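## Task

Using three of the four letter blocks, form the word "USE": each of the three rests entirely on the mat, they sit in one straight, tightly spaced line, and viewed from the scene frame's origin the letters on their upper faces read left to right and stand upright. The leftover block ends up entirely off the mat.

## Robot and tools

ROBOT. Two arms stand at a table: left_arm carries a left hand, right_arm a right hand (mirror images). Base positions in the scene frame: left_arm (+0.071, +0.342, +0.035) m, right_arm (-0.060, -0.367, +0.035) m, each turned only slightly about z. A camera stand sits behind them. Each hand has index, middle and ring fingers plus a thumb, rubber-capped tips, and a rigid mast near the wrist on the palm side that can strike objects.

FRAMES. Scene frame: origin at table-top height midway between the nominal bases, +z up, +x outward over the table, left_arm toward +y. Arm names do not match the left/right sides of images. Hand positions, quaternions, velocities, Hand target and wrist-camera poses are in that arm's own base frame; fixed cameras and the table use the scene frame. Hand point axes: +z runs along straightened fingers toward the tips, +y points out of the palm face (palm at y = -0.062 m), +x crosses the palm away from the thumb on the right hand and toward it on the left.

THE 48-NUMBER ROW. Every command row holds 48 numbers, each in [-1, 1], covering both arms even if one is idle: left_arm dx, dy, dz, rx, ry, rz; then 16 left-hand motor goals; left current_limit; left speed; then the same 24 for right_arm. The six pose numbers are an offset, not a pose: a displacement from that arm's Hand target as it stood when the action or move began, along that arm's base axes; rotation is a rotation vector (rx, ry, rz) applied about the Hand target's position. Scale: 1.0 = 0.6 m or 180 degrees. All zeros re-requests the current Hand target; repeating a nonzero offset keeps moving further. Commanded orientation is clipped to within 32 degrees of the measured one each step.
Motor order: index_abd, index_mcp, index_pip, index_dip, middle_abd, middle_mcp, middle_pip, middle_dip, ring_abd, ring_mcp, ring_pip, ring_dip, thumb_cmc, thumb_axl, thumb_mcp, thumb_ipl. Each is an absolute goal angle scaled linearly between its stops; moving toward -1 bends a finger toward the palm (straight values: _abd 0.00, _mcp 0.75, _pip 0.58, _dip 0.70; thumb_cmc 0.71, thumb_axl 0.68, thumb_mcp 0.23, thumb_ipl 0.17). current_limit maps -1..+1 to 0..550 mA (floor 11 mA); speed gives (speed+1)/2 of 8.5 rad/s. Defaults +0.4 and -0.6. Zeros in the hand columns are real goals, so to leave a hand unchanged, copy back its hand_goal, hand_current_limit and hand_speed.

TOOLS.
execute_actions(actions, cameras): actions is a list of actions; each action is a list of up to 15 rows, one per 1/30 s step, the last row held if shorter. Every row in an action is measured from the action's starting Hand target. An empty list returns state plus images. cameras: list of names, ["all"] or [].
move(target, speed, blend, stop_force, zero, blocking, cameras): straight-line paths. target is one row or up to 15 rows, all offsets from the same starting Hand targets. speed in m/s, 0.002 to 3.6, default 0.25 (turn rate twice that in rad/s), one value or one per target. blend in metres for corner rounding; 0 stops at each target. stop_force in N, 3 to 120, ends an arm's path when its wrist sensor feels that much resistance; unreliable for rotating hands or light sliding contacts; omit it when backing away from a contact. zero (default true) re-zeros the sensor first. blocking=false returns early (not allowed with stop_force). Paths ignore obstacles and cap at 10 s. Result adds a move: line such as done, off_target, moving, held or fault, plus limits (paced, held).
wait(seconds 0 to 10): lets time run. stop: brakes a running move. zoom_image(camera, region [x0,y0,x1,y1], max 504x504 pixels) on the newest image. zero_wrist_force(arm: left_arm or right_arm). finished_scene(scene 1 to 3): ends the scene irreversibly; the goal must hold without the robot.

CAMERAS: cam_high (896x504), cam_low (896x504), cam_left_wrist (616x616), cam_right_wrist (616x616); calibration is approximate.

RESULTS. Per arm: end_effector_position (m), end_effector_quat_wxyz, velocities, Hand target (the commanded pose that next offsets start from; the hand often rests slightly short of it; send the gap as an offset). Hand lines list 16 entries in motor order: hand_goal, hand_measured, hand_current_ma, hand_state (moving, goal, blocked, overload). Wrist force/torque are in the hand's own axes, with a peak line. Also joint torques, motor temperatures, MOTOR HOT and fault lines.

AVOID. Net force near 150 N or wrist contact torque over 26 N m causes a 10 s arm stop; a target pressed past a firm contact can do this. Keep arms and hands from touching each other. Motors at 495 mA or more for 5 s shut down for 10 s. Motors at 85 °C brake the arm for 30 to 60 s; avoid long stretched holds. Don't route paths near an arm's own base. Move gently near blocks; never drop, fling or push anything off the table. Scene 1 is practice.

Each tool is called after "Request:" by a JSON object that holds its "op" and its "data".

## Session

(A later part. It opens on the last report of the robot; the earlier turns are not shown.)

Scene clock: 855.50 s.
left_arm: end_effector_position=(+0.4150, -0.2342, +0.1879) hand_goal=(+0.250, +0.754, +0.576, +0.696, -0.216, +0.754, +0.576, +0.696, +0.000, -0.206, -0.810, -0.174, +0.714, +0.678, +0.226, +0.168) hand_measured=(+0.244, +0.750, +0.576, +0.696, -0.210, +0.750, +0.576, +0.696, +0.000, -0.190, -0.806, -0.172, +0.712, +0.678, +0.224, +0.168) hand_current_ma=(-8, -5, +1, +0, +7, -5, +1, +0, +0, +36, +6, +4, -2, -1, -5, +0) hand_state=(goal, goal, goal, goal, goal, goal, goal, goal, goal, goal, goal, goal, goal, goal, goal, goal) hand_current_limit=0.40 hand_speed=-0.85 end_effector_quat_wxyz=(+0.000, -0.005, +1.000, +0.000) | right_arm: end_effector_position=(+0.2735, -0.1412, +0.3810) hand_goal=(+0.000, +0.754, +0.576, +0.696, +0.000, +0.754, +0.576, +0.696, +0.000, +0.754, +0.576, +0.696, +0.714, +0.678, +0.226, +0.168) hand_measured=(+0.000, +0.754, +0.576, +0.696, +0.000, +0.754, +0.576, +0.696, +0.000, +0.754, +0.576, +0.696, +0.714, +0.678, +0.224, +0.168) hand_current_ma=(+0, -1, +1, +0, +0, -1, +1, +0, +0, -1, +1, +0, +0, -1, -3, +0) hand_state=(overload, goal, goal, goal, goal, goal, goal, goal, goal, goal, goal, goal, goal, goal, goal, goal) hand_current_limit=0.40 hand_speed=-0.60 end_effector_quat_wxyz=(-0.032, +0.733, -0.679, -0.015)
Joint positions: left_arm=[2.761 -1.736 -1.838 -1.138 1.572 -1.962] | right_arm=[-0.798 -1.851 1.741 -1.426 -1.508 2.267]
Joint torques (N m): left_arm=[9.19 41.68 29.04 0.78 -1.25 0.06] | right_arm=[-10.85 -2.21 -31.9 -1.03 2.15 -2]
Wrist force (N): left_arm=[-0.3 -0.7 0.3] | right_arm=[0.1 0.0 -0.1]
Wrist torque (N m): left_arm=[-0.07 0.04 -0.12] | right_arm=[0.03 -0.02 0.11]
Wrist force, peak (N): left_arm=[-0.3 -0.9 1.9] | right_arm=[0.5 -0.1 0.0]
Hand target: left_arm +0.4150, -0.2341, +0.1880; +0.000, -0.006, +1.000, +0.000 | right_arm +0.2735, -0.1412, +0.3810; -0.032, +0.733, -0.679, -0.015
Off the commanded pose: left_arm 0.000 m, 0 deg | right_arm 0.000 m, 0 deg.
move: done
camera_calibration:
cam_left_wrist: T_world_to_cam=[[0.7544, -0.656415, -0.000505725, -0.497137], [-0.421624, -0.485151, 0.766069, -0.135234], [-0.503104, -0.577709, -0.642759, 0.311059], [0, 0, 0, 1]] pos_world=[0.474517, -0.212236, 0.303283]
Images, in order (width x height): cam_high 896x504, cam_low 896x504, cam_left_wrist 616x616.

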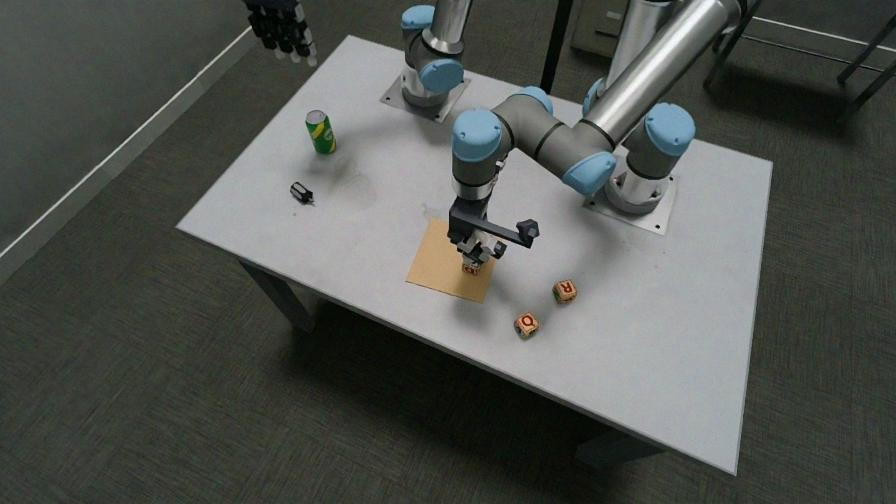

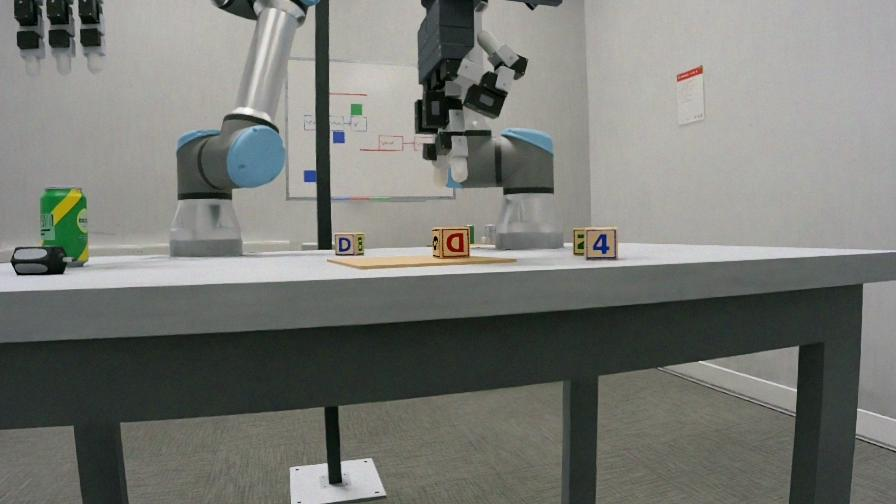

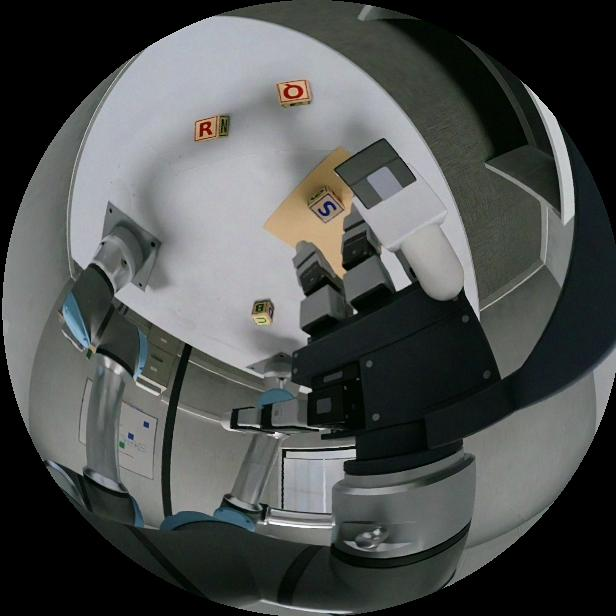

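Request:
{"op": "move", "data": {"target": [[0,0,-0.134,0,0,0, 0.25,0.7534,0.5766,0.6957, -0.2167,0.7534,0.5766,0.6957, 0,-0.2055,-0.81,-0.174, 0.714,0.678,0.226,0.168, 0.4,-0.85, 0,0,0,0,0,0, 0,0.754,0.576,0.696,0,0.754,0.576,0.696,0,0.754,0.576,0.696,0.714,0.678,0.226,0.168,0.4,-0.6],[0,0,-0.134,0,0,0, -0.06,0.7534,0.5766,0.6957, 0.06,0.7534,0.5766,0.6957, 0,-0.2055,-0.81,-0.174, 0.714,0.678,0.226,0.168, 0.4,-0.85, 0,0,0,0,0,0, 0,0.754,0.576,0.696,0,0.754,0.576,0.696,0,0.754,0.576,0.696,0.714,0.678,0.226,0.168,0.4,-0.6],[0,0,-0.05,0,0,0, -0.06,0.7534,0.5766,0.6957, 0.06,0.7534,0.5766,0.6957, 0,-0.2055,-0.81,-0.174, 0.714,0.678,0.226,0.168, 0.4,-0.85, 0,0,0,0,0,0, 0,0.754,0.576,0.696,0,0.754,0.576,0.696,0,0.754,0.576,0.696,0.714,0.678,0.226,0.168,0.4,-0.6]], "speed": 0.15, "cameras": []}}

Request:
{"op": "move", "data": {"target": [[0,-0.13,0,0,0,-0.5, -0.06,0.7534,0.5766,0.6957, 0.06,0.7534,0.5766,0.6957, 0,-0.2055,-0.81,-0.174, 0.714,0.678,0.226,0.168, 0.4,-0.85, 0,0,0,0,0,0, 0,0.754,0.576,0.696,0,0.754,0.576,0.696,0,0.754,0.576,0.696,0.714,0.678,0.226,0.168,0.4,-0.6],[0,-0.26,0,0,0,-1.0, -0.06,0.7534,0.5766,0.6957, 0.06,0.7534,0.5766,0.6957, 0,-0.2055,-0.81,-0.174, 0.714,0.678,0.226,0.168, 0.4,-0.85, 0,0,0,0,0,0, 0,0.754,0.576,0.696,0,0.754,0.576,0.696,0,0.754,0.576,0.696,0.714,0.678,0.226,0.168,0.4,-0.6]], "speed": 0.5, "blend": [0.03,0], "cameras": ["all"]}}

Scene clock: 1014.27 s.
left_arm: end_effector_position=(+0.4150, -0.2341, +0.1579) hand_goal=(-0.060, +0.754, +0.576, +0.696, +0.060, +0.754, +0.576, +0.696, +0.000, -0.206, -0.810, -0.174, +0.714, +0.678, +0.226, +0.168) hand_measured=(+0.112, +0.750, +0.576, +0.696, -0.078, +0.750, +0.576, +0.696, +0.000, -0.192, -0.806, -0.172, +0.712, +0.678, +0.224, +0.168) hand_current_ma=(+385, -5, +1, +0, -385, -5, +1, +0, +0, +35, +6, +4, -2, -1, -5, +0) hand_state=(blocked, goal, goal, goal, blocked, goal, goal, goal, goal, goal, goal, goal, goal, goal, goal, goal) hand_current_limit=0.40 hand_speed=-0.85 end_effector_quat_wxyz=(+0.000, -0.005, +1.000, +0.000) | right_arm: end_effector_position=(+0.2735, -0.1412, +0.3810) hand_goal=(+0.000, +0.754, +0.576, +0.696, +0.000, +0.754, +0.576, +0.696, +0.000, +0.754, +0.576, +0.696, +0.714, +0.678, +0.226, +0.168) hand_measured=(+0.000, +0.754, +0.576, +0.696, +0.000, +0.754, +0.576, +0.696, +0.000, +0.754, +0.576, +0.696, +0.714, +0.678, +0.224, +0.168) hand_current_ma=(+0, -1, +1, +0, +0, -1, +1, +0, +0, -1, +1, +0, +0, -1, -3, +0) hand_state=(overload, goal, goal, goal, goal, goal, goal, goal, goal, goal, goal, goal, goal, goal, goal, goal) hand_current_limit=0.40 hand_speed=-0.60 end_effector_quat_wxyz=(-0.032, +0.733, -0.679, -0.015)
Joint positions: left_arm=[2.761 -1.769 -1.883 -1.06 1.572 -1.962] | right_arm=[-0.798 -1.851 1.741 -1.426 -1.508 2.267]
Joint torques (N m): left_arm=[2.83 42.57 28.7 0.81 -0.68 -0.86] | right_arm=[-11.38 -1.15 -31.76 -1.09 2.09 -1.88]
Wrist force (N): left_arm=[-0.5 -0.9 1.0] | right_arm=[0.2 -0.1 0.0]
Wrist torque (N m): left_arm=[-0.16 0.07 -0.13] | right_arm=[0.01 -0.04 0.13]
Wrist force, peak (N): left_arm=[-0.3 -1.1 1.5] | right_arm=[0.3 -0.4 0.1]
Hand target: left_arm +0.4150, -0.2341, +0.1580; +0.000, -0.006, +1.000, +0.000 | right_arm +0.2735, -0.1412, +0.3810; -0.032, +0.733, -0.679, -0.015
Off the commanded pose: left_arm 0.000 m, 0 deg | right_arm 0.000 m, 0 deg.
move: done
No camera images: "cameras" was empty.

Scene clock: 1018.17 s.
left_arm: end_effector_position=(+0.4150, -0.3901, +0.1580) hand_goal=(-0.060, +0.754, +0.576, +0.696, +0.060, +0.754, +0.576, +0.696, +0.000, -0.206, -0.810, -0.174, +0.714, +0.678, +0.226, +0.168) hand_measured=(+0.112, +0.750, +0.576, +0.696, -0.078, +0.750, +0.576, +0.696, +0.000, -0.192, -0.806, -0.172, +0.712, +0.678, +0.224, +0.168) hand_current_ma=(+385, -5, +1, +0, -385, -5, +1, +0, +0, +35, +6, +4, -2, -1, -5, +0) hand_state=(blocked, goal, goal, goal, blocked, goal, goal, goal, goal, goal, goal, goal, goal, goal, goal, goal) hand_current_limit=0.40 hand_speed=-0.85 end_effector_quat_wxyz=(+0.000, +1.000, +0.006, +0.000) | right_arm: end_effector_position=(+0.2735, -0.1412, +0.3810) hand_goal=(+0.000, +0.754, +0.576, +0.696, +0.000, +0.754, +0.576, +0.696, +0.000, +0.754, +0.576, +0.696, +0.714, +0.678, +0.226, +0.168) hand_measured=(+0.000, +0.754, +0.576, +0.696, +0.000, +0.754, +0.576, +0.696, +0.000, +0.754, +0.576, +0.696, +0.714, +0.678, +0.224, +0.168) hand_current_ma=(+0, -1, +1, +0, +0, -1, +1, +0, +0, -1, +1, +0, +0, -1, -3, +0) hand_state=(overload, goal, goal, goal, goal, goal, goal, goal, goal, goal, goal, goal, goal, goal, goal, goal) hand_current_limit=0.40 hand_speed=-0.60 end_effector_quat_wxyz=(-0.032, +0.733, -0.679, -0.015)
Joint positions: left_arm=[2.751 -1.665 -2.006 -1.041 1.57 1.169] | right_arm=[-0.798 -1.851 1.741 -1.426 -1.508 2.267]
Joint torques (N m): left_arm=[10.12 12.7 29.27 1 -1.44 2.06] | right_arm=[-11.46 -1.88 -32.31 -1.05 2.08 -1.92]
Wrist force (N): left_arm=[-0.4 -1.1 0.9] | right_arm=[0.4 -0.1 0.0]
Wrist torque (N m): left_arm=[-0.16 0.05 -0.13] | right_arm=[0.00 -0.06 0.14]
Wrist force, peak (N): left_arm=[-0.2 -1.5 1.0] | right_arm=[0.3 -0.3 -0.2]
Hand target: left_arm +0.4150, -0.3901, +0.1580; +0.000, +1.000, +0.006, +0.000 | right_arm +0.2735, -0.1412, +0.3810; -0.032, +0.733, -0.679, -0.015
Off the commanded pose: left_arm 0.000 m, 0 deg | right_arm 0.000 m, 0 deg.
move: done
camera_calibration:
cam_left_wrist: T_world_to_cam=[[-0.75453, 0.656265, -0.00051943, 0.538787], [0.421517, 0.485239, 0.766072, -0.159247], [0.502998, 0.577806, -0.642754, 0.23494], [0, 0, 0, 1]] pos_world=[0.355482, -0.412064, 0.273283]
cam_right_wrist: T_world_to_cam=[[-0.718373, 0.695655, 0.00206649, 0.325223], [0.433694, 0.44553, 0.783207, -0.401012], [0.543921, 0.563531, -0.621758, 0.298073], [0, 0, 0, 1]] pos_world=[0.24542, -0.215554, 0.498732]

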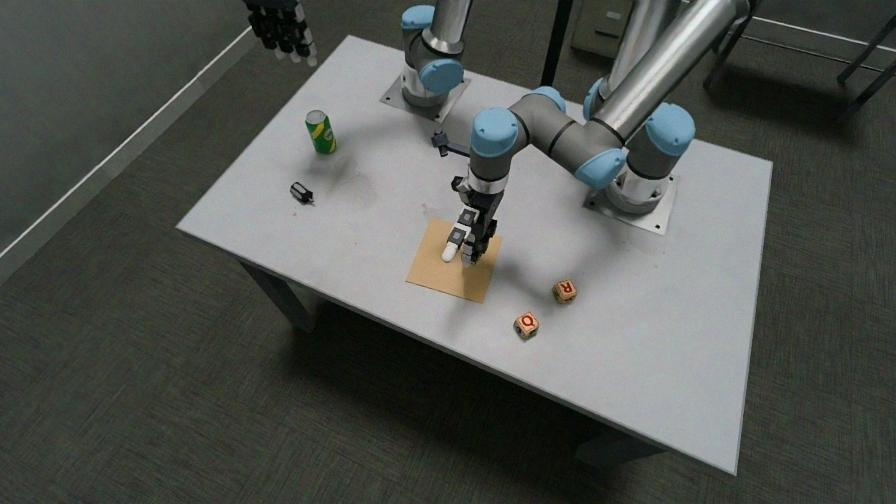

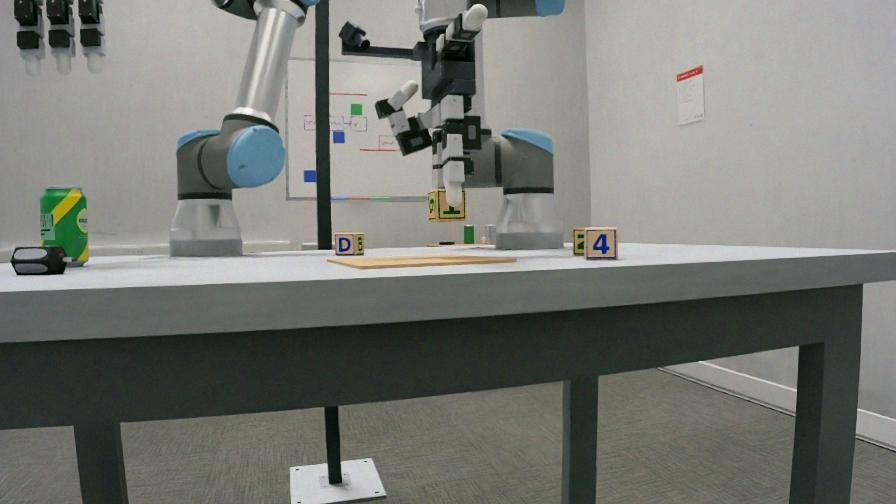

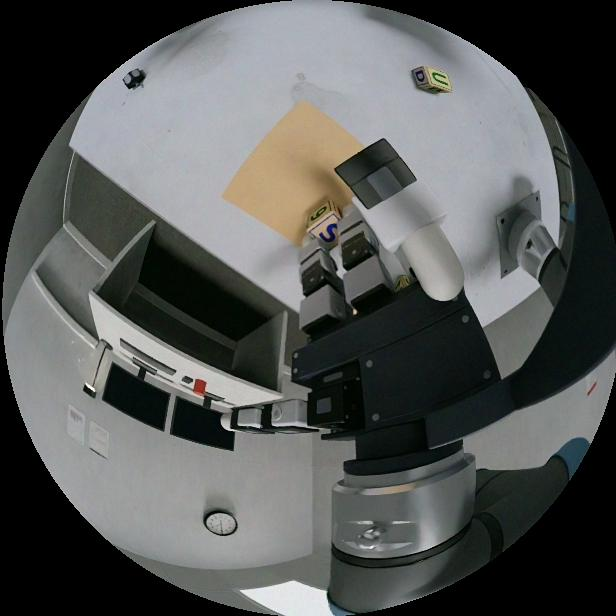

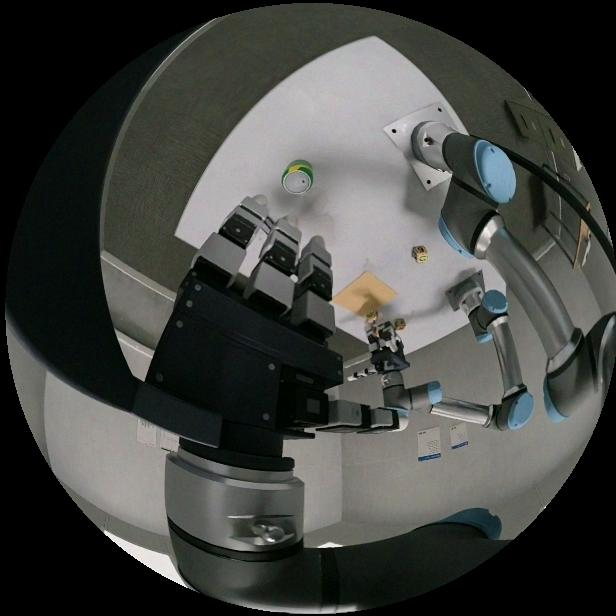

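Request:
{"op": "move", "data": {"target": [[0,0,-0.0833,0,0,0, -0.06,0.7534,0.5766,0.6957, 0.06,0.7534,0.5766,0.6957, 0,-0.2055,-0.81,-0.174, 0.714,0.678,0.226,0.168, 0.4,-0.85, 0,0,0,0,0,0, 0,0.754,0.576,0.696,0,0.754,0.576,0.696,0,0.754,0.576,0.696,0.714,0.678,0.226,0.168,0.4,-0.6],[0,0,-0.0833,0,0,0, 0.25,0.7534,0.5766,0.6957, -0.2167,0.7534,0.5766,0.6957, 0,-0.2055,-0.81,-0.174, 0.714,0.678,0.226,0.168, 0.4,-0.85, 0,0,0,0,0,0, 0,0.754,0.576,0.696,0,0.754,0.576,0.696,0,0.754,0.576,0.696,0.714,0.678,0.226,0.168,0.4,-0.6],[0,0,0.05,0,0,0, 0.25,0.7534,0.5766,0.6957, -0.2167,0.7534,0.5766,0.6957, 0,-0.2055,-0.81,-0.174, 0.714,0.678,0.226,0.168, 0.4,-0.85, 0,0,0,0,0,0, 0,0.754,0.576,0.696,0,0.754,0.576,0.696,0,0.754,0.576,0.696,0.714,0.678,0.226,0.168,0.4,-0.6]], "speed": 0.12, "cameras": ["cam_high","cam_left_wrist"]}}

Request:
{"op": "zoom_image", "data": {"camera": "cam_left_wrist", "region": [280, 170, 370, 260]}}

Request:
{"op": "zoom_image", "data": {"camera": "cam_high", "region": [500, 270, 600, 350]}}

Scene clock: 1035.13 s.
left_arm: end_effector_position=(+0.4150, -0.3902, +0.1879) hand_goal=(+0.250, +0.754, +0.576, +0.696, -0.216, +0.754, +0.576, +0.696, +0.000, -0.206, -0.810, -0.174, +0.714, +0.678, +0.226, +0.168) hand_measured=(+0.244, +0.750, +0.576, +0.696, -0.210, +0.750, +0.576, +0.696, +0.000, -0.192, -0.806, -0.172, +0.712, +0.678, +0.224, +0.168) hand_current_ma=(-8, -5, +1, +0, +7, -5, +1, +0, +0, +35, +6, +4, -2, -1, -5, +0) hand_state=(goal, goal, goal, goal, goal, goal, goal, goal, goal, goal, goal, goal, goal, goal, goal, goal) hand_current_limit=0.40 hand_speed=-0.85 end_effector_quat_wxyz=(+0.000, +1.000, +0.005, +0.000) | right_arm: end_effector_position=(+0.2735, -0.1412, +0.3810) hand_goal=(+0.000, +0.754, +0.576, +0.696, +0.000, +0.754, +0.576, +0.696, +0.000, +0.754, +0.576, +0.696, +0.714, +0.678, +0.226, +0.168) hand_measured=(+0.000, +0.754, +0.576, +0.696, +0.000, +0.754, +0.576, +0.696, +0.000, +0.754, +0.576, +0.696, +0.714, +0.678, +0.224, +0.168) hand_current_ma=(+0, -1, +1, +0, +0, -1, +1, +0, +0, -1, +1, +0, +0, -1, -3, +0) hand_state=(overload, goal, goal, goal, goal, goal, goal, goal, goal, goal, goal, goal, goal, goal, goal, goal) hand_current_limit=0.40 hand_speed=-0.60 end_effector_quat_wxyz=(-0.032, +0.733, -0.679, -0.015)
Joint positions: left_arm=[2.751 -1.629 -1.959 -1.125 1.57 1.169] | right_arm=[-0.798 -1.851 1.741 -1.426 -1.508 2.267]
Joint torques (N m): left_arm=[10.54 37.76 29.83 0.76 1.39 2] | right_arm=[-12.05 -1.99 -31.24 -1.14 1.98 -1.88]
Wrist force (N): left_arm=[-0.4 -1.0 0.5] | right_arm=[0.2 -0.1 0.0]
Wrist torque (N m): left_arm=[-0.14 0.07 -0.11] | right_arm=[0.01 -0.04 0.12]
Wrist force, peak (N): left_arm=[-0.5 -1.0 1.6] | right_arm=[0.3 0.0 -0.3]
Hand target: left_arm +0.4150, -0.3901, +0.1880; +0.000, +1.000, +0.006, +0.000 | right_arm +0.2735, -0.1412, +0.3810; -0.032, +0.733, -0.679, -0.015
Off the commanded pose: left_arm 0.000 m, 0 deg | right_arm 0.000 m, 0 deg.
move: done
camera_calibration:
cam_left_wrist: T_world_to_cam=[[-0.7544, 0.656415, -0.000505725, 0.538739], [0.421624, 0.485151, 0.766069, -0.18226], [0.503104, 0.577709, -0.642759, 0.254196], [0, 0, 0, 1]] pos_world=[0.355383, -0.412064, 0.303283]
Images, in order (width x height): cam_high 896x504, cam_left_wrist 616x616.

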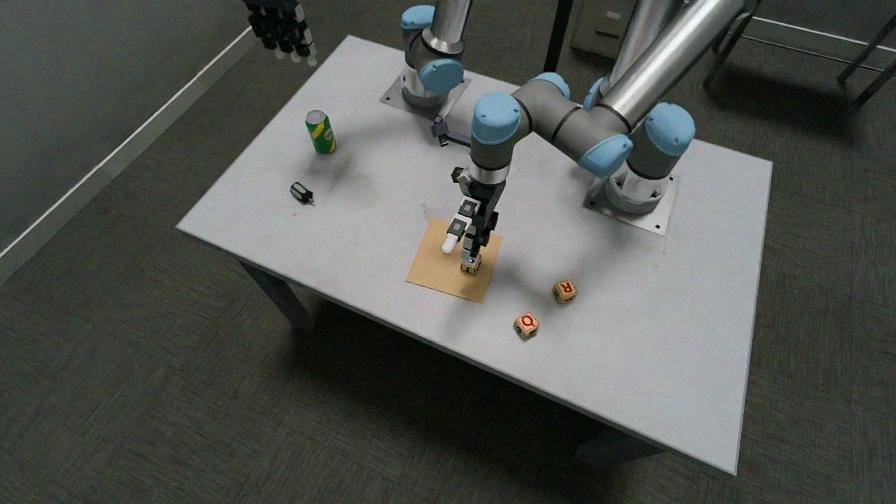

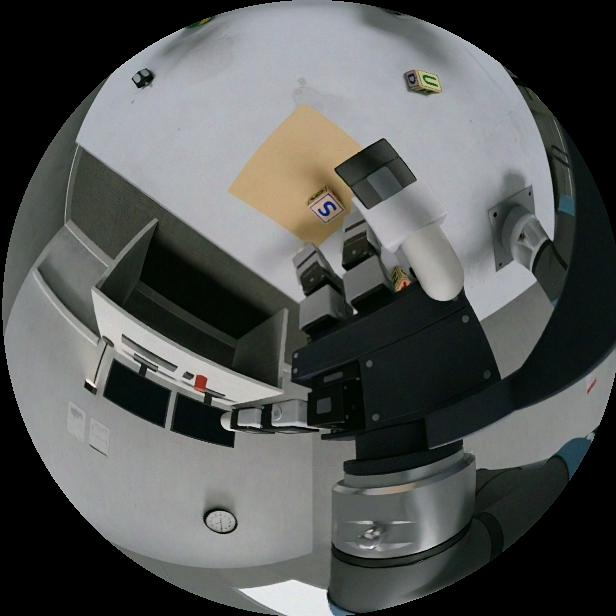

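Scaled by 5.600 from the camera's 616x616 image, which has a finer 880x880 frame.

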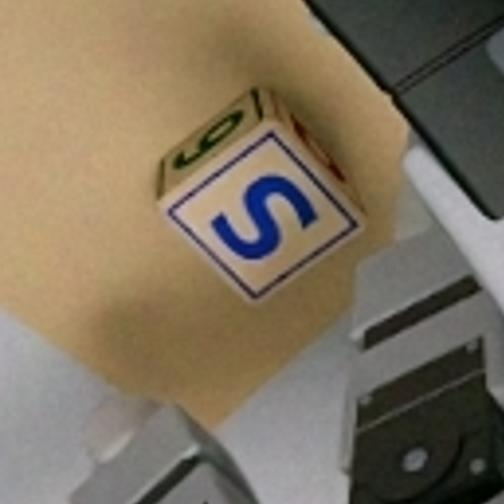

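Scaled by 5.040 from the camera's 896x504 image, which has a finer 1280x720 frame.

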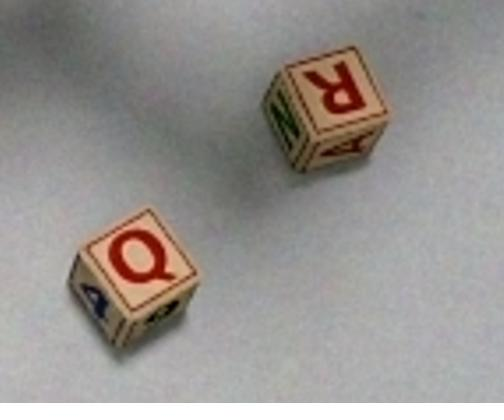

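Request:
{"op": "move", "data": {"target": [0.0562,0.2737,-0.051,0.1078,-0.0336,-0.1978, 0.25,0.7534,0.5766,0.6957, -0.2167,0.7534,0.5766,0.6957, 0,-0.4795,-0.5912,0.1159, 0.714,0.678,0.226,0.168, 0.4,-0.7, 0,0,0,0,0,0, 0,0.754,0.576,0.696,0,0.754,0.576,0.696,0,0.754,0.576,0.696,0.714,0.678,0.226,0.168,0.4,-0.6], "speed": 0.25, "cameras": ["all"]}}

Request:
{"op": "zoom_image", "data": {"camera": "cam_left_wrist", "region": [260, 170, 380, 290]}}

Request:
{"op": "zoom_image", "data": {"camera": "cam_low", "region": [520, 140, 680, 280]}}

Request:
{"op": "zoom_image", "data": {"camera": "cam_high", "region": [480, 250, 600, 350]}}

Scene clock: 1239.67 s.
left_arm: end_effector_position=(+0.4150, -0.3901, +0.1880) hand_goal=(+0.250, +0.754, +0.576, +0.696, -0.216, +0.754, +0.576, +0.696, +0.000, -0.206, -0.810, -0.174, +0.714, +0.678, +0.226, +0.168) hand_measured=(+0.244, +0.750, +0.576, +0.696, -0.210, +0.750, +0.576, +0.696, +0.000, -0.192, -0.806, -0.172, +0.712, +0.678, +0.224, +0.168) hand_current_ma=(-8, -5, +1, +0, +7, -5, +1, +0, +0, +35, +6, +4, -2, -1, -5, +0) hand_state=(goal, goal, goal, goal, goal, goal, goal, goal, goal, goal, goal, goal, goal, goal, goal, goal) hand_current_limit=0.40 hand_speed=-0.85 end_effector_quat_wxyz=(+0.000, +1.000, +0.006, +0.000) | right_arm: end_effector_position=(+0.2735, -0.1412, +0.3810) hand_goal=(+0.000, +0.754, +0.576, +0.696, +0.000, +0.754, +0.576, +0.696, +0.000, +0.754, +0.576, +0.696, +0.714, +0.678, +0.226, +0.168) hand_measured=(+0.000, +0.754, +0.576, +0.696, +0.000, +0.754, +0.576, +0.696, +0.000, +0.754, +0.576, +0.696, +0.714, +0.678, +0.224, +0.168) hand_current_ma=(+0, -1, +1, +0, +0, -1, +1, +0, +0, -1, +1, +0, +0, -1, -3, +0) hand_state=(overload, goal, goal, goal, goal, goal, goal, goal, goal, goal, goal, goal, goal, goal, goal, goal) hand_current_limit=0.40 hand_speed=-0.60 end_effector_quat_wxyz=(-0.032, +0.733, -0.679, -0.015)
Joint positions: left_arm=[2.751 -1.629 -1.959 -1.125 1.57 1.17] | right_arm=[-0.798 -1.851 1.741 -1.426 -1.508 2.267]
Joint torques (N m): left_arm=[-0.95 24.06 20.04 2.29 0.06 -0.19] | right_arm=[-0.16 -11.66 -25.76 -2.66 0.27 0.01]
Wrist force (N): left_arm=[-0.2 -0.9 0.6] | right_arm=[-0.1 -0.1 0.0]
Wrist torque (N m): left_arm=[-0.11 0.04 -0.10] | right_arm=[0.00 -0.01 0.11]
Wrist force, peak (N): left_arm=[-0.5 -1.3 0.7] | right_arm=[0.5 -0.4 0.0]
Hand target: left_arm +0.4150, -0.3901, +0.1880; +0.000, +1.000, +0.006, +0.000 | right_arm +0.2735, -0.1412, +0.3810; -0.032, +0.733, -0.679, -0.015
NO CONTROL: the link to the robot was lost, through no command of yours. It is back now. This result shows no pictures. Nothing of this call ran. You have no control until a person gives it back. Your reply's later calls are not run. To wait, call execute_actions with no actions. The wait itself costs no score and uses none of the scene's actions. Where a move or wait says "fault", it means the lost link, not a fault of the arm.
move: fault

Scaled by 4.200.
This view is cut from an older image: the scene may have changed since it was taken.

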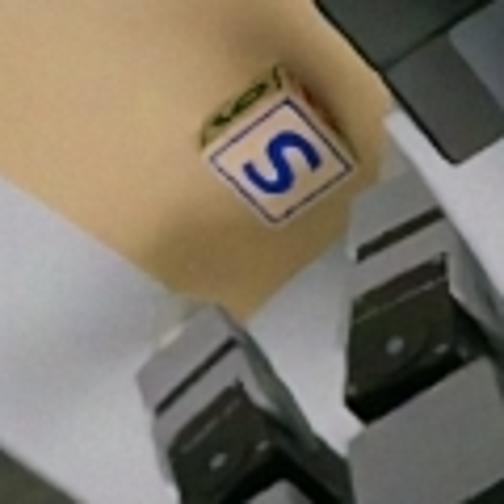

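This scene's latest camera images include none from cam_low. They are from: cam_high, cam_left_wrist. cam_low's image comes with the result of a call that names it in "cameras".

Scaled by 4.200.
This view is cut from an older image: the scene may have changed since it was taken.

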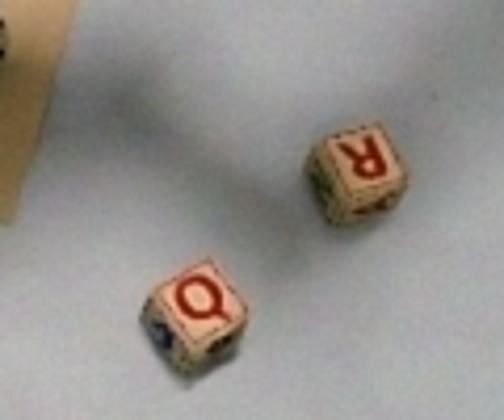

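Link was lost; wait for control to be given back.

Request:
{"op": "execute_actions", "data": {"actions": []}}

Scene clock: 1269.83 s.
left_arm: end_effector_position=(+0.4150, -0.3901, +0.1880) hand_goal=(+0.250, +0.754, +0.576, +0.696, -0.216, +0.754, +0.576, +0.696, +0.000, -0.206, -0.810, -0.174, +0.714, +0.678, +0.226, +0.168) hand_measured=(+0.244, +0.750, +0.576, +0.696, -0.210, +0.750, +0.576, +0.696, +0.000, -0.192, -0.806, -0.172, +0.712, +0.678, +0.224, +0.168) hand_current_ma=(-8, -5, +1, +0, +7, -5, +1, +0, +0, +35, +6, +4, -2, -1, -5, +0) hand_state=(goal, goal, goal, goal, goal, goal, goal, goal, goal, goal, goal, goal, goal, goal, goal, goal) hand_current_limit=0.40 hand_speed=-0.85 end_effector_quat_wxyz=(+0.000, +1.000, +0.006, +0.000) | right_arm: end_effector_position=(+0.2735, -0.1412, +0.3810) hand_goal=(+0.000, +0.754, +0.576, +0.696, +0.000, +0.754, +0.576, +0.696, +0.000, +0.754, +0.576, +0.696, +0.714, +0.678, +0.226, +0.168) hand_measured=(+0.000, +0.754, +0.576, +0.696, +0.000, +0.754, +0.576, +0.696, +0.000, +0.754, +0.576, +0.696, +0.714, +0.678, +0.224, +0.168) hand_current_ma=(+0, -1, +1, +0, +0, -1, +1, +0, +0, -1, +1, +0, +0, -1, -3, +0) hand_state=(overload, goal, goal, goal, goal, goal, goal, goal, goal, goal, goal, goal, goal, goal, goal, goal) hand_current_limit=0.40 hand_speed=-0.60 end_effector_quat_wxyz=(-0.032, +0.733, -0.679, -0.015)
Joint positions: left_arm=[2.751 -1.629 -1.959 -1.125 1.57 1.17] | right_arm=[-0.798 -1.851 1.741 -1.426 -1.508 2.267]
Joint velocities: within noise
Joint torques (N m): left_arm=[0.28 24.01 19.44 2.26 -0.01 -0.12] | right_arm=[0.2 -11.83 -26.44 -2.68 0.14 0.08]
Motor temperatures (°C): left_arm=[30 29 24 33 34 41] | right_arm=[30 30 30 34 32 39]
Wrist force (N): left_arm=[-0.2 -1.0 0.5] | right_arm=[0.3 -0.1 0.0]
Wrist torque (N m): left_arm=[-0.13 0.03 -0.09] | right_arm=[0.00 -0.06 0.14]
Wrist force, peak (N): left_arm=[-0.6 -1.1 0.5] | right_arm=[0.5 -0.2 -0.1]
Hand target: left_arm +0.4150, -0.3901, +0.1880; +0.000, +1.000, +0.006, +0.000 | right_arm +0.2735, -0.1412, +0.3810; -0.032, +0.733, -0.679, -0.015
CONTROL GIVEN BACK BY A PERSON. The arms hold where they stopped. Commands run again from your next reply on.
camera_calibration:
cam_left_wrist: T_world_to_cam=[[-0.7544, 0.656415, -0.000505725, 0.538814], [0.421624, 0.485151, 0.766069, -0.182303], [0.503104, 0.577709, -0.642759, 0.254146], [0, 0, 0, 1]] pos_world=[0.355483, -0.412064, 0.303283]
cam_right_wrist: T_world_to_cam=[[-0.718373, 0.695655, 0.00206649, 0.325223], [0.433694, 0.44553, 0.783207, -0.401012], [0.543921, 0.563531, -0.621758, 0.298073], [0, 0, 0, 1]] pos_world=[0.24542, -0.215554, 0.498732]

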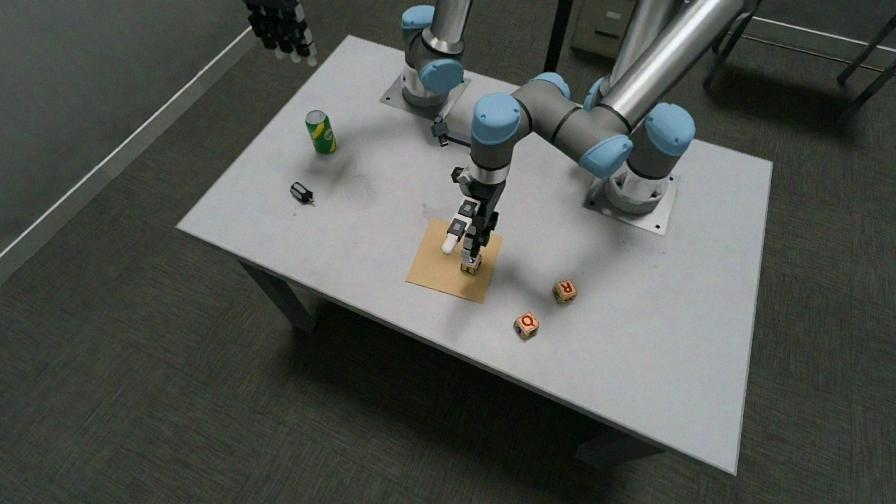

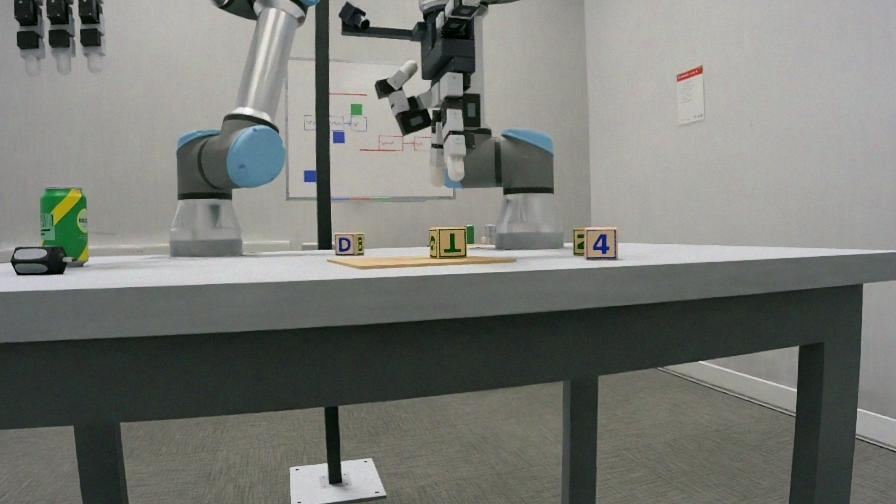

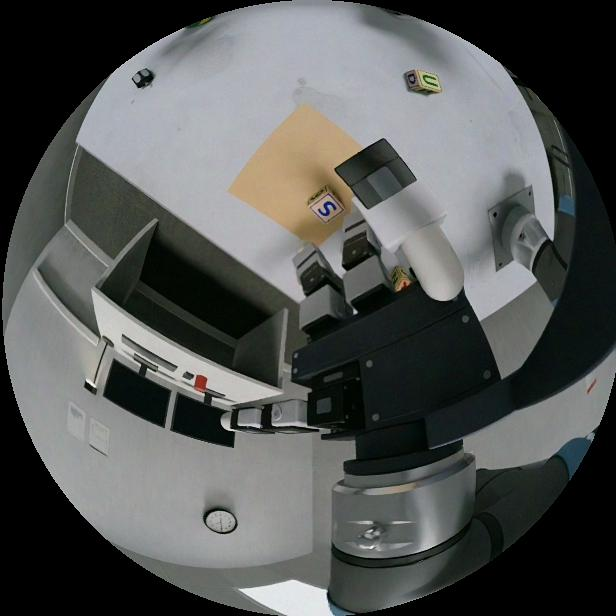

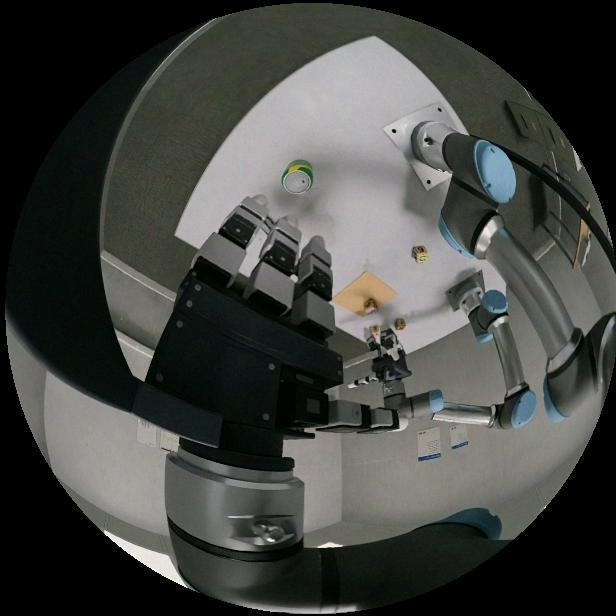

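Request:
{"op": "move", "data": {"target": [0.0562,0.2737,-0.051,0.1078,-0.0336,-0.1978, 0.25,0.7534,0.5766,0.6957, -0.2167,0.7534,0.5766,0.6957, 0,-0.4795,-0.5912,0.1159, 0.714,0.678,0.226,0.168, 0.4,-0.7, 0,0,0,0,0,0, 0,0.754,0.576,0.696,0,0.754,0.576,0.696,0,0.754,0.576,0.696,0.714,0.678,0.226,0.168,0.4,-0.6], "speed": 0.25, "cameras": ["all"]}}

Request:
{"op": "zoom_image", "data": {"camera": "cam_left_wrist", "region": [260, 170, 380, 290]}}

Request:
{"op": "zoom_image", "data": {"camera": "cam_low", "region": [520, 140, 680, 280]}}

Request:
{"op": "zoom_image", "data": {"camera": "cam_high", "region": [480, 250, 600, 350]}}

Scene clock: 1280.63 s.
left_arm: end_effector_position=(+0.4487, -0.2259, +0.1573) hand_goal=(+0.250, +0.754, +0.576, +0.696, -0.216, +0.754, +0.576, +0.696, +0.000, -0.480, -0.592, +0.116, +0.714, +0.678, +0.226, +0.168) hand_measured=(+0.244, +0.750, +0.576, +0.696, -0.210, +0.750, +0.576, +0.696, +0.000, -0.462, -0.594, +0.112, +0.712, +0.678, +0.224, +0.168) hand_current_ma=(-8, -5, +1, +0, +7, -5, +1, +0, +0, +44, -2, -5, -2, -1, -5, +0) hand_state=(goal, goal, goal, goal, goal, goal, goal, goal, goal, goal, goal, goal, goal, goal, goal, goal) hand_current_limit=0.40 hand_speed=-0.70 end_effector_quat_wxyz=(-0.165, +0.938, -0.299, +0.052) | right_arm: end_effector_position=(+0.2735, -0.1412, +0.3810) hand_goal=(+0.000, +0.754, +0.576, +0.696, +0.000, +0.754, +0.576, +0.696, +0.000, +0.754, +0.576, +0.696, +0.714, +0.678, +0.226, +0.168) hand_measured=(+0.000, +0.754, +0.576, +0.696, +0.000, +0.754, +0.576, +0.696, +0.000, +0.754, +0.576, +0.696, +0.714, +0.678, +0.224, +0.168) hand_current_ma=(+0, -1, +1, +0, +0, -1, +1, +0, +0, -1, +1, +0, +0, -1, -3, +0) hand_state=(overload, goal, goal, goal, goal, goal, goal, goal, goal, goal, goal, goal, goal, goal, goal, goal) hand_current_limit=0.40 hand_speed=-0.60 end_effector_quat_wxyz=(-0.032, +0.733, -0.679, -0.015)
Joint positions: left_arm=[2.967 -1.631 -2.045 -0.883 1.885 2.037] | right_arm=[-0.798 -1.851 1.741 -1.426 -1.508 2.267]
Joint torques (N m): left_arm=[10.21 37.46 10.55 3.81 -0.44 2.03] | right_arm=[0.2 -11.87 -26.14 -2.65 0.28 0.06]
Wrist force (N): left_arm=[0.0 -0.5 -0.3] | right_arm=[0.0 -0.1 0.1]
Wrist torque (N m): left_arm=[0.03 -0.02 -0.07] | right_arm=[0.00 -0.01 0.11]
Wrist force, peak (N): left_arm=[-0.3 -1.2 0.6] | right_arm=[0.3 -0.3 -0.2]
Hand target: left_arm +0.4487, -0.2259, +0.1574; -0.165, +0.938, -0.299, +0.052 | right_arm +0.2735, -0.1412, +0.3810; -0.032, +0.733, -0.679, -0.015
Off the commanded pose: left_arm 0.000 m, 0 deg | right_arm 0.000 m, 0 deg.
CONTROL GIVEN BACK BY A PERSON, as an earlier result said. Commands run again.
move: done
camera_calibration:
cam_left_wrist: T_world_to_cam=[[-0.248097, 0.941724, 0.227163, 0.257841], [0.458264, -0.0925065, 0.883989, -0.418219], [0.853488, 0.323416, -0.408608, -0.128907], [0, 0, 0, 1]] pos_world=[0.365645, -0.239812, 0.258457]
cam_right_wrist: T_world_to_cam=[[-0.718373, 0.695655, 0.00206649, 0.325223], [0.433694, 0.44553, 0.783207, -0.401012], [0.543921, 0.563531, -0.621758, 0.298073], [0, 0, 0, 1]] pos_world=[0.24542, -0.215554, 0.498732]

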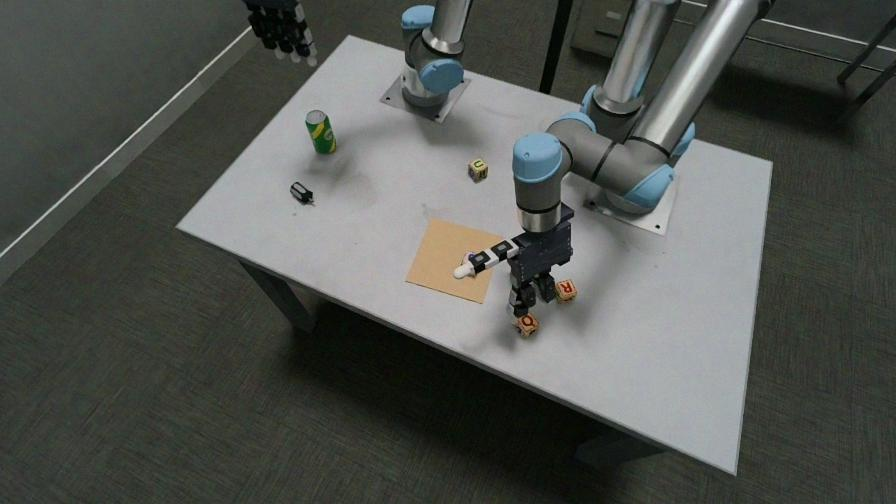

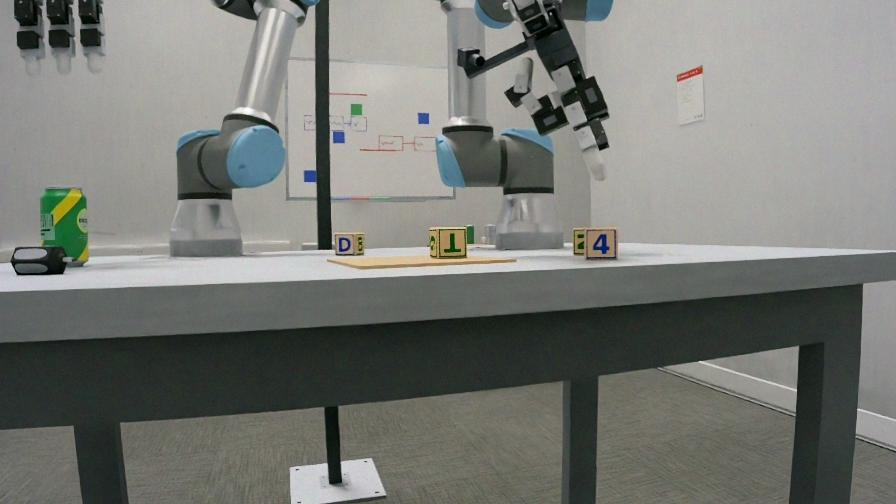

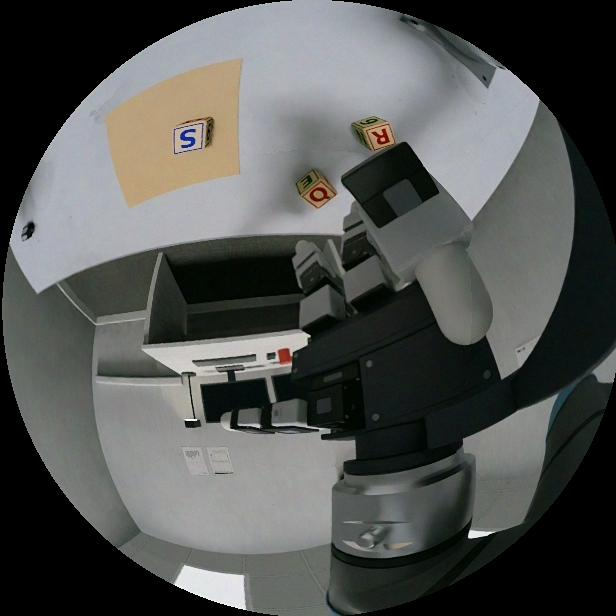

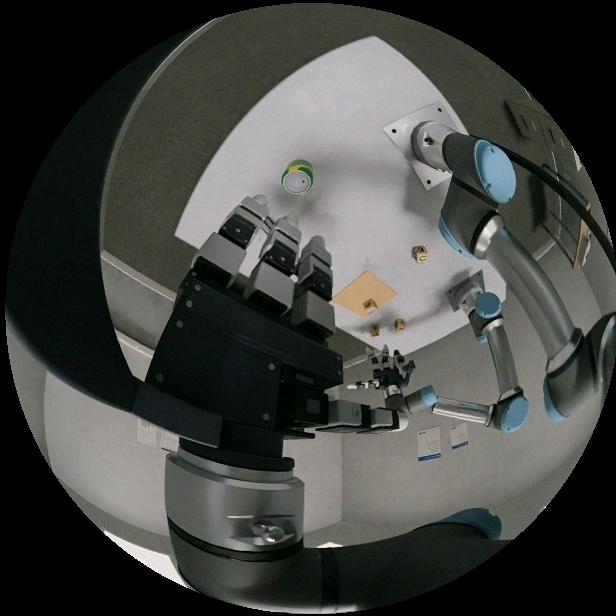

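Scaled by 4.200 from the camera's 616x616 image, which has a finer 880x880 frame.

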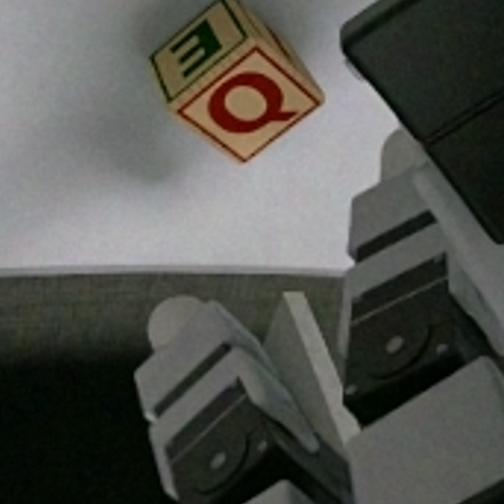

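Scaled by 3.150 from the camera's 896x504 image, which has a finer 1280x720 frame.

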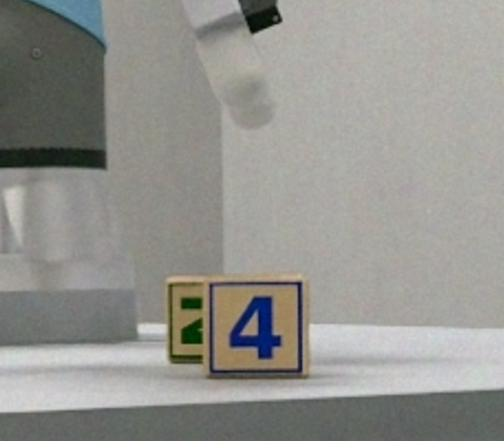

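Scaled by 4.200 from the camera's 896x504 image, which has a finer 1280x720 frame.

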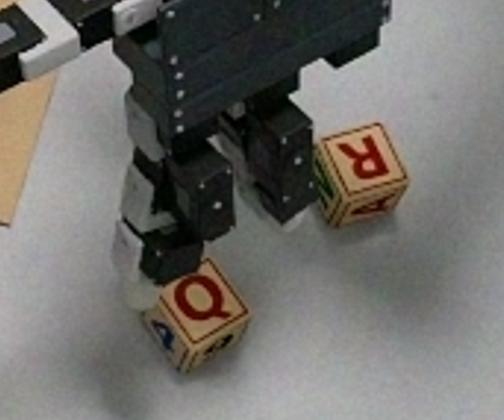

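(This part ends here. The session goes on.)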